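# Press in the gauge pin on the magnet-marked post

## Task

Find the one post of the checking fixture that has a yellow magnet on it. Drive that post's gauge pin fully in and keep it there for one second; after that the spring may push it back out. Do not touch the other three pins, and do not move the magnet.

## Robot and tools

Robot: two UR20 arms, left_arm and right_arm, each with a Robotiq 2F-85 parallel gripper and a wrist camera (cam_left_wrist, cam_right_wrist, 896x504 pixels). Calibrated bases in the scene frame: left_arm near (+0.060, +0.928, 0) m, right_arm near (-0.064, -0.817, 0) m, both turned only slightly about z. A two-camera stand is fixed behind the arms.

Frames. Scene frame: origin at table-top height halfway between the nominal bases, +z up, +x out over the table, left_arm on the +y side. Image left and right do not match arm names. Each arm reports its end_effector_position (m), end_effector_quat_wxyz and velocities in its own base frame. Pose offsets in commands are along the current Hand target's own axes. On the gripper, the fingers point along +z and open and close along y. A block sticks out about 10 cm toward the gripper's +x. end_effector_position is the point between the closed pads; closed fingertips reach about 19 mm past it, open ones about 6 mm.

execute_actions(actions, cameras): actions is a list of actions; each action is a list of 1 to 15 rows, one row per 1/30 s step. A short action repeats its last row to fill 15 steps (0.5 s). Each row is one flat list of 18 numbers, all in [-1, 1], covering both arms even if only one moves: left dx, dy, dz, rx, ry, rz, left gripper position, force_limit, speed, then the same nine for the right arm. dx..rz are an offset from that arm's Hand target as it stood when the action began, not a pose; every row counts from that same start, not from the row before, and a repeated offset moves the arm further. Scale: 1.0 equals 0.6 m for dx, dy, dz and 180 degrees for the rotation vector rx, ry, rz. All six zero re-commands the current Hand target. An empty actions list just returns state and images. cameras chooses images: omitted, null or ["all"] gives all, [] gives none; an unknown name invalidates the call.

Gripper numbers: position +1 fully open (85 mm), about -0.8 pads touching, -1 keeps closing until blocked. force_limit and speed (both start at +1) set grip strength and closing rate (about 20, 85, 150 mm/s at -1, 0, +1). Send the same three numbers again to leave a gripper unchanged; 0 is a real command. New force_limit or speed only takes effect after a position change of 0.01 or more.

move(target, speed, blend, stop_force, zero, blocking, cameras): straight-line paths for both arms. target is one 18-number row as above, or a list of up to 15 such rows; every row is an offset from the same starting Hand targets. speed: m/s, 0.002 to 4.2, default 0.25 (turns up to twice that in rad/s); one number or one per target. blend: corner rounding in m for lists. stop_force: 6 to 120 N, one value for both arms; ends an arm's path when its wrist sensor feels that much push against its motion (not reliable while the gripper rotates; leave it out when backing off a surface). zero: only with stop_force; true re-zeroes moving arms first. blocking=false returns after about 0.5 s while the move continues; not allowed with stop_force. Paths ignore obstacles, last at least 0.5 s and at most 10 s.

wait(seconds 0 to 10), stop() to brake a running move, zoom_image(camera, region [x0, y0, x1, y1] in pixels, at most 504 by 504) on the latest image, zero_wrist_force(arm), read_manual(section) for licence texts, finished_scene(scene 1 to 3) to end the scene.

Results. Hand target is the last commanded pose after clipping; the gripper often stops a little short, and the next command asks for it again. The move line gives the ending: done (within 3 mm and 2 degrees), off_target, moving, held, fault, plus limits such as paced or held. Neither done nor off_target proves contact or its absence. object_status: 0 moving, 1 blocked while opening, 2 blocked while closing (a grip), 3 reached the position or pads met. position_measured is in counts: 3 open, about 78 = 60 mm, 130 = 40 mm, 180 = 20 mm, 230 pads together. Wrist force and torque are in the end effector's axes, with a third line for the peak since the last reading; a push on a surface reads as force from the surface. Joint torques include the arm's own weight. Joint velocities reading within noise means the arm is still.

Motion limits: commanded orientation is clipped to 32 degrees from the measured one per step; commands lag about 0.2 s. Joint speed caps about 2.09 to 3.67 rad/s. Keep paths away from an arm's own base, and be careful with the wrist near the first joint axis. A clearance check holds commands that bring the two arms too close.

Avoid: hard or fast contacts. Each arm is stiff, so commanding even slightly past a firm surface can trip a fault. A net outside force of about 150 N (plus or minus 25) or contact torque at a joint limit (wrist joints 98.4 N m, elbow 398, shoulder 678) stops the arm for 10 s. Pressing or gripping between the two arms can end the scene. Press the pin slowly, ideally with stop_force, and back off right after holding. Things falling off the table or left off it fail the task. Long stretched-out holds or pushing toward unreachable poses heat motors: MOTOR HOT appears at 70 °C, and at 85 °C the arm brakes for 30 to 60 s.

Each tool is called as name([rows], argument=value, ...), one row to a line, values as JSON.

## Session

execute_actions(actions=[])

Scene clock: 0.00 s.
left_arm: end_effector_position=(+0.3071, -0.4220, +0.1602) position_measured=3 object_status=3 end_effector_quat_wxyz=(+0.066, +0.956, -0.074, +0.275) | right_arm: end_effector_position=(+0.4900, -0.3027, +0.2369) position_measured=3 object_status=3 end_effector_quat_wxyz=(+0.548, -0.467, -0.511, -0.471)
Joint positions: left_arm=[-1.763 -1.739 2.857 -2.766 -1.003 1.555] | right_arm=[2.511 -2.074 -2.06 -2.212 2.389 -0.015]
Joint velocities: within noise
Joint torques (N m): no reading
Motor temperatures (°C): left_arm=[24 35 26 38 34 33] | right_arm=[28 35 35 36 33 38]
Wrist force (N): no reading
Wrist torque (N m): no reading
Wrist force, peak (N): no reading
Hand target: left_arm +0.3071, -0.4220, +0.1602; +0.066, +0.956, -0.074, +0.275 | right_arm +0.4900, -0.3027, +0.2369; +0.548, -0.467, -0.511, -0.471
Tool commands: left_gripper/position=+1.0 left_gripper/force_limit=+1.0 left_gripper/speed=+1.0 right_gripper/position=+1.0 right_gripper/force_limit=+1.0 right_gripper/speed=+1.0
camera_calibration:
cam_left_wrist: T_world_to_cam=[[-0.285835, -0.958093, 0.0188626, -0.30276], [-0.929607, 0.27245, -0.248197, 0.463413], [0.232657, -0.0884782, -0.968526, 0.172428], [0, 0, 0, 1]] pos_world=[0.304136, -0.401073, 0.28773]
cam_right_wrist: T_world_to_cam=[[0.978979, 0.0562001, -0.196068, -0.399553], [-0.174505, -0.266853, -0.947807, 0.238768], [-0.105588, 0.962097, -0.251436, 0.530477], [0, 0, 0, 1]] pos_world=[0.488832, -0.424199, 0.281347]

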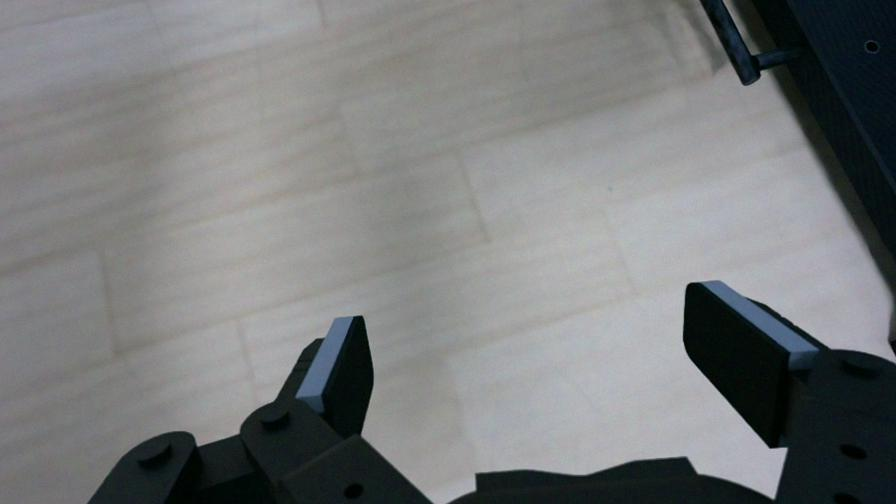

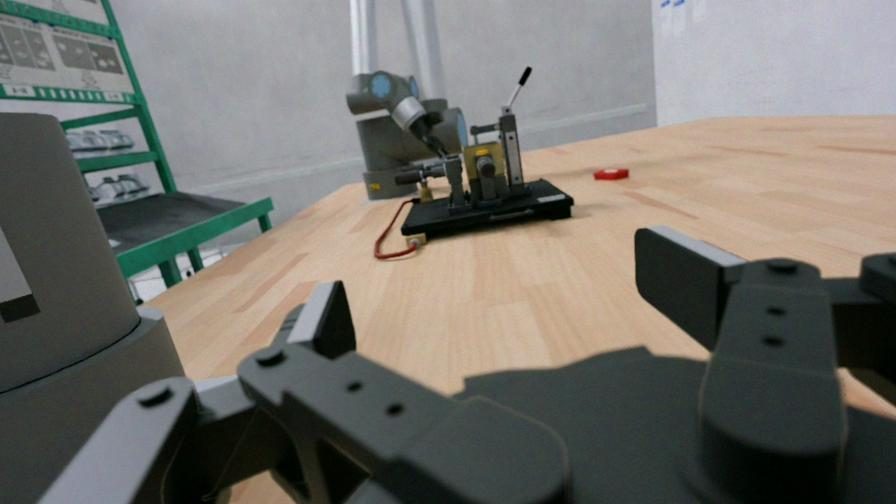

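zoom_image(camera="cam_right_wrist", region=[360, 50, 600, 270])

Scaled by 2.100 from the camera's 896x504 image, which has a finer 1280x720 frame.

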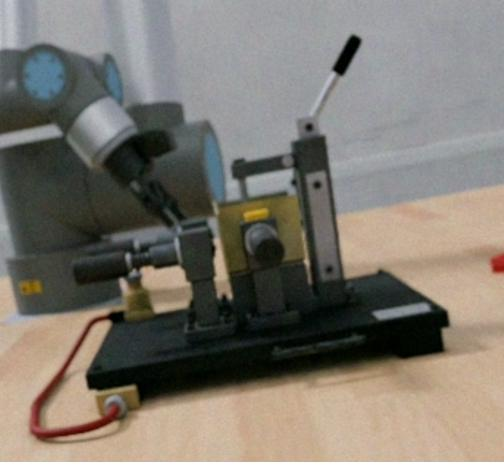

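move(target=[0,0,0,0,0,0,1,1,1,-0.038,0.137,0.992,-0.039,-0.513,0.022,-1,1,0], speed=0.5, cameras=[])

move(target=[0,0,0,0,0,0,1,1,1,0.538,0,0.112,0,0,0,-1,1,0], speed=0.4, cameras=["cam_right_wrist"])

Scene clock: 5.37 s.
left_arm: end_effector_position=(+0.3071, -0.4220, +0.1602) position_measured=3 object_status=3 end_effector_quat_wxyz=(+0.066, +0.956, -0.074, +0.275) | right_arm: end_effector_position=(+0.4991, +0.2984, +0.2371) position_measured=232 object_status=3 end_effector_quat_wxyz=(+0.001, +0.707, +0.707, +0.000)
Joint positions: left_arm=[-1.763 -1.739 2.857 -2.766 -1.003 1.555] | right_arm=[4.035 -1.42 -2.506 -0.787 1.569 2.464]
Joint velocities: within noise
Joint torques (N m): left_arm=[-0.22 -12.09 -55.3 -10.2 3.09 -1.26] | right_arm=[12.8 8.15 92.77 3.73 -2.59 5.23]
Motor temperatures (°C): left_arm=[24 35 26 38 34 33] | right_arm=[28 35 35 36 33 38]
Wrist force (N): left_arm=[0.1 -0.1 -0.2] | right_arm=[-0.4 1.9 1.9]
Wrist torque (N m): left_arm=[-0.02 0.00 0.00] | right_arm=[1.34 0.00 -0.57]
Wrist force, peak (N): left_arm=[-0.1 -0.5 -0.3] | right_arm=[5.0 0.8 2.3]
Hand target: left_arm +0.3071, -0.4220, +0.1602; +0.066, +0.956, -0.074, +0.275 | right_arm +0.4991, +0.2985, +0.2370; +0.001, +0.707, +0.707, +0.000
Off the commanded pose: left_arm 0.000 m, 0 deg | right_arm 0.000 m, 0 deg.
move: done
No camera images: "cameras" was empty.

Scene clock: 6.87 s.
left_arm: end_effector_position=(+0.3071, -0.4220, +0.1602) position_measured=3 object_status=3 end_effector_quat_wxyz=(+0.066, +0.956, -0.074, +0.275) | right_arm: end_effector_position=(+0.4992, +0.6210, +0.1692) position_measured=232 object_status=3 end_effector_quat_wxyz=(+0.001, +0.707, +0.707, +0.000)
Joint positions: left_arm=[-1.763 -1.739 2.857 -2.766 -1.003 1.555] | right_arm=[4.291 -1.764 -2.289 -0.661 1.569 2.72]
Joint velocities: within noise
Joint torques (N m): left_arm=[-6.25 -11.72 -56.18 -9.71 3.83 -0.96] | right_arm=[20.2 75.62 85.49 14.34 -3.62 5.56]
Motor temperatures (°C): left_arm=[24 35 26 38 34 33] | right_arm=[28 35 35 36 33 38]
Wrist force (N): left_arm=[0.0 0.2 -0.2] | right_arm=[-0.6 2.6 1.6]
Wrist torque (N m): left_arm=[0.04 0.01 0.00] | right_arm=[1.44 0.03 -0.43]
Wrist force, peak (N): left_arm=[0.4 0.1 -0.4] | right_arm=[4.0 2.8 2.2]
Hand target: left_arm +0.3071, -0.4220, +0.1602; +0.066, +0.956, -0.074, +0.275 | right_arm +0.4992, +0.6212, +0.1691; +0.001, +0.707, +0.707, +0.000
Off the commanded pose: left_arm 0.000 m, 0 deg | right_arm 0.000 m, 0 deg.
move: done
camera_calibration:
cam_right_wrist: T_world_to_cam=[[0.98394, -0.163335, 0.0719936, -0.385282], [-0.177248, -0.941699, 0.285982, 0.634378], [0.0210855, -0.29415, -0.955527, 0.461787], [0, 0, 0, 1]] pos_world=[0.4818, 0.670298, 0.287567]
Images, in order (width x height): cam_right_wrist 896x504.

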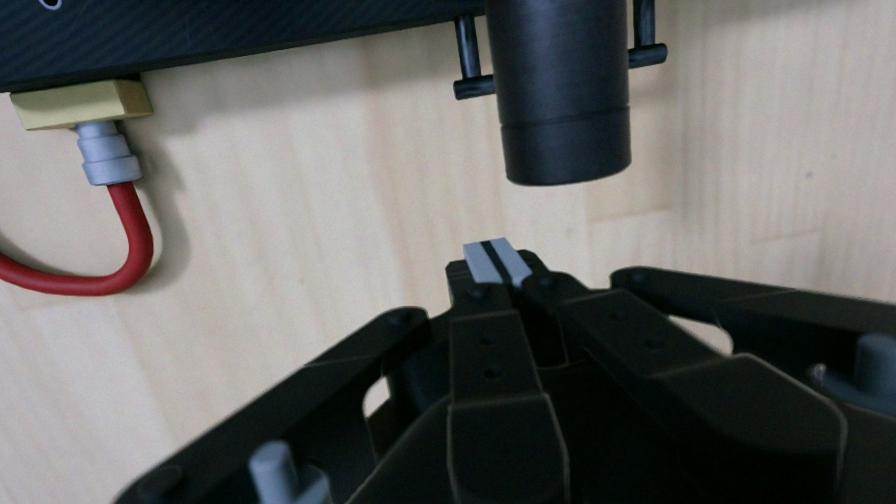

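move(target=[0,0,0,0,0,0,1,1,1,0,0.035,0.032,0,0,0,-1,1,0], speed=0.12, stop_force=15, cameras=["cam_right_wrist"])

Scene clock: 8.70 s.
left_arm: end_effector_position=(+0.3071, -0.4220, +0.1602) position_measured=3 object_status=3 end_effector_quat_wxyz=(+0.066, +0.956, -0.074, +0.275) | right_arm: end_effector_position=(+0.5202, +0.6211, +0.1500) position_measured=232 object_status=3 end_effector_quat_wxyz=(+0.001, +0.707, +0.707, +0.000)
Joint positions: left_arm=[-1.763 -1.739 2.857 -2.766 -1.003 1.555] | right_arm=[4.267 -1.801 -2.281 -0.632 1.569 2.696]
Joint velocities: within noise
Joint torques (N m): left_arm=[-4.11 -10.68 -54.33 -9.49 3.46 -0.95] | right_arm=[-18.34 86.27 75.03 14.28 2.51 -7.38]
Motor temperatures (°C): left_arm=[24 35 26 38 34 33] | right_arm=[28 35 35 36 33 38]
Wrist force (N): left_arm=[0.0 0.1 -0.2] | right_arm=[-1.1 2.4 1.9]
Wrist torque (N m): left_arm=[0.03 0.00 0.00] | right_arm=[1.57 0.22 -0.38]
Wrist force, peak (N): left_arm=[0.3 -0.3 0.0] | right_arm=[-1.4 3.1 2.6]
Hand target: left_arm +0.3071, -0.4220, +0.1602; +0.066, +0.956, -0.074, +0.275 | right_arm +0.5202, +0.6211, +0.1500; +0.001, +0.707, +0.707, +0.000
Off the commanded pose: left_arm 0.000 m, 0 deg | right_arm 0.000 m, 0 deg.
move: done
camera_calibration:
cam_right_wrist: T_world_to_cam=[[0.98394, -0.163335, 0.0719936, -0.40453], [-0.177248, -0.941699, 0.285982, 0.643779], [0.0210855, -0.29415, -0.955527, 0.443057], [0, 0, 0, 1]] pos_world=[0.5028, 0.670498, 0.268367]
Images, in order (width x height): cam_right_wrist 896x504.

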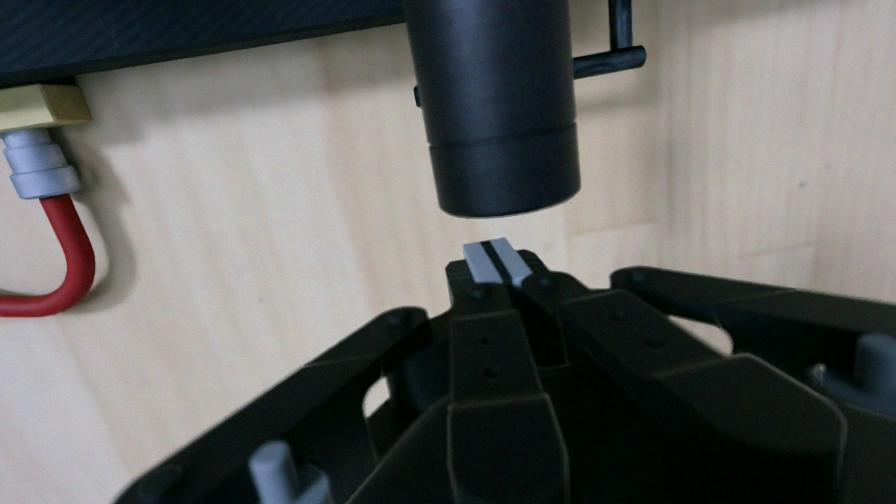

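move([
  [0,0,0,0,0,0,1,1,1,0.011,0.0083,0,0,0,0,-1,1,0],
  [0,0,0,0,0,0,1,1,1,0.125,0.0095,0,0,0,0,-1,1,0],
], speed=[0.04,0.014], stop_force=45, cameras=["cam_right_wrist"])

move(target=[0,0,0,0,0,0,1,1,1,0.01,0,0,0,0,0,-1,1,0], speed=0.006, stop_force=25, cameras=[])

wait(seconds=1.2, cameras=["cam_right_wrist"])

Scene clock: 12.53 s.
left_arm: end_effector_position=(+0.3071, -0.4220, +0.1602) position_measured=3 object_status=3 end_effector_quat_wxyz=(+0.066, +0.956, -0.074, +0.275) | right_arm: end_effector_position=(+0.5255, +0.6561, +0.1499) position_measured=232 object_status=3 end_effector_quat_wxyz=(+0.001, +0.707, +0.707, +0.000)
Joint positions: left_arm=[-1.763 -1.739 2.857 -2.766 -1.003 1.555] | right_arm=[4.279 -1.829 -2.24 -0.645 1.569 2.709]
Joint velocities: within noise
Joint torques (N m): left_arm=[-1.97 -10.14 -54.78 -9.55 3.71 -0.71] | right_arm=[4.35 141.72 93.45 24.97 9.11 -6.65]
Motor temperatures (°C): left_arm=[24 35 26 38 34 33] | right_arm=[28 35 35 36 33 38]
Wrist force (N): left_arm=[0.1 0.1 -0.2] | right_arm=[-37.7 2.8 11.6]
Wrist torque (N m): left_arm=[0.03 -0.01 0.01] | right_arm=[1.50 1.18 -0.73]
Wrist force, peak (N): left_arm=[0.5 0.1 -0.3] | right_arm=[-80.2 5.0 -9.9]
Hand target: left_arm +0.3071, -0.4220, +0.1602; +0.066, +0.956, -0.074, +0.275 | right_arm +0.5255, +0.6561, +0.1499; +0.001, +0.707, +0.707, +0.000 (not the last commanded pose)
Off the commanded pose: left_arm 0.000 m, 0 deg | right_arm 0.040 m, 0 deg.
move: contact (right_arm); path passed 1 of 2 targets
camera_calibration:
cam_right_wrist: T_world_to_cam=[[0.983942, -0.163352, 0.0719285, -0.403993], [-0.177249, -0.941639, 0.286179, 0.677612], [0.0209829, -0.294332, -0.955473, 0.453312], [0, 0, 0, 1]] pos_world=[0.5081, 0.705498, 0.268267]
Images, in order (width x height): cam_right_wrist 896x504.

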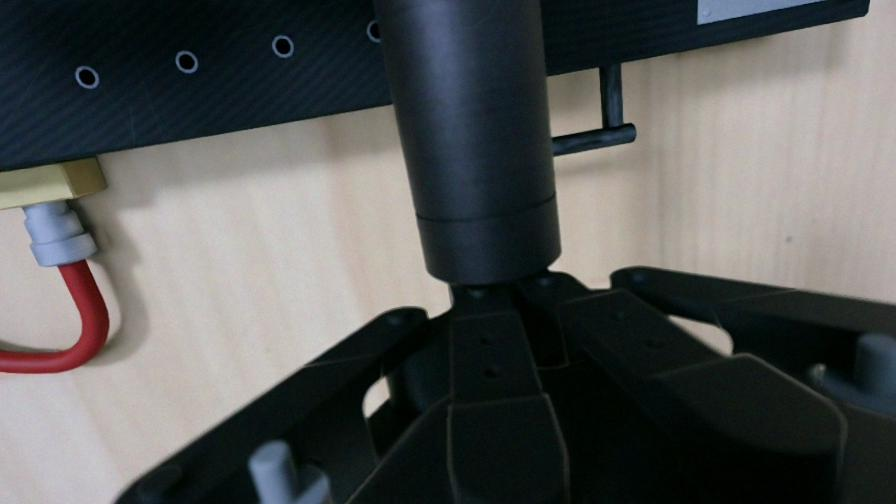

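Scene clock: 13.20 s.
left_arm: end_effector_position=(+0.3071, -0.4220, +0.1602) position_measured=3 object_status=3 end_effector_quat_wxyz=(+0.066, +0.956, -0.074, +0.275) | right_arm: end_effector_position=(+0.5255, +0.6563, +0.1498) position_measured=232 object_status=3 end_effector_quat_wxyz=(+0.001, +0.707, +0.707, +0.000)
Joint positions: left_arm=[-1.763 -1.739 2.857 -2.766 -1.003 1.555] | right_arm=[4.279 -1.829 -2.24 -0.645 1.569 2.709]
Joint velocities: within noise
Joint torques (N m): left_arm=[-0.29 -15.71 -53.74 -9.25 3.25 -1.28] | right_arm=[24.46 127.85 107.85 32.59 8.67 3.07]
Motor temperatures (°C): left_arm=[24 35 26 38 34 33] | right_arm=[28 35 35 36 33 38]
Wrist force (N): left_arm=[-0.1 0.1 0.0] | right_arm=[-73.9 -1.1 -12.2]
Wrist torque (N m): left_arm=[0.02 0.02 0.00] | right_arm=[1.59 2.58 -1.13]
Wrist force, peak (N): left_arm=[-0.5 -0.1 -0.2] | right_arm=[-78.6 -3.3 -11.4]
Hand target: left_arm +0.3071, -0.4220, +0.1602; +0.066, +0.956, -0.074, +0.275 | right_arm +0.5255, +0.6563, +0.1498; +0.001, +0.707, +0.707, +0.000 (not the last commanded pose)
Off the commanded pose: left_arm 0.000 m, 0 deg | right_arm 0.006 m, 0 deg.
move: contact (right_arm)
No camera images: "cameras" was empty.

Scene clock: 14.40 s.
left_arm: end_effector_position=(+0.3071, -0.4220, +0.1602) position_measured=3 object_status=3 end_effector_quat_wxyz=(+0.066, +0.956, -0.074, +0.275) | right_arm: end_effector_position=(+0.5255, +0.6563, +0.1498) position_measured=232 object_status=3 end_effector_quat_wxyz=(+0.001, +0.707, +0.707, +0.000)
Joint positions: left_arm=[-1.763 -1.739 2.857 -2.766 -1.003 1.555] | right_arm=[4.279 -1.829 -2.24 -0.645 1.569 2.709]
Joint velocities: within noise
Joint torques (N m): left_arm=[-2.8 -17.88 -54.11 -9.93 3.43 -0.81] | right_arm=[18.64 129.5 106.99 28.42 8.55 -1.67]
Motor temperatures (°C): left_arm=[24 35 26 38 34 33] | right_arm=[28 35 35 36 33 38]
Wrist force (N): left_arm=[-0.1 0.0 -0.2] | right_arm=[-67.0 2.0 -6.2]
Wrist torque (N m): left_arm=[0.00 0.02 0.00] | right_arm=[1.65 2.29 -1.02]
Wrist force, peak (N): left_arm=[0.4 -0.1 0.0] | right_arm=[-73.6 -1.1 -11.7]
Hand target: left_arm +0.3071, -0.4220, +0.1602; +0.066, +0.956, -0.074, +0.275 | right_arm +0.5255, +0.6563, +0.1498; +0.001, +0.707, +0.707, +0.000 (not the last commanded pose)
Tool commands: left_gripper/position=+1.0 left_gripper/force_limit=+1.0 left_gripper/speed=+1.0 right_gripper/position=-1.0 right_gripper/force_limit=+1.0 right_gripper/speed=+0.0
Off the commanded pose: left_arm 0.000 m, 0 deg | right_arm 0.006 m, 0 deg.
wait: 1.20 s; at rest by 0.17 s
camera_calibration:
cam_right_wrist: T_world_to_cam=[[0.983942, -0.163352, 0.0719285, -0.40396], [-0.177249, -0.941639, 0.286179, 0.6778], [0.0209829, -0.294332, -0.955473, 0.453371], [0, 0, 0, 1]] pos_world=[0.5081, 0.705698, 0.268267]
Images, in order (width x height): cam_right_wrist 896x504.

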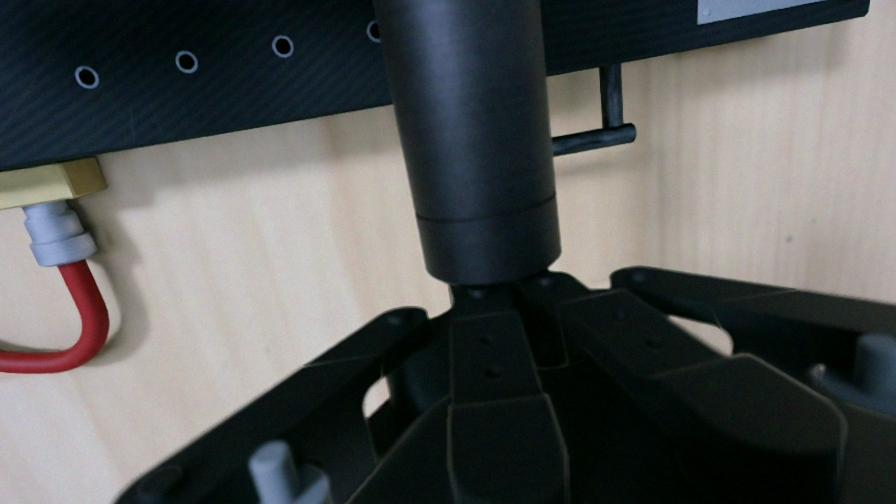

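finished_scene(scene=3)

The scene is finished: the task was done.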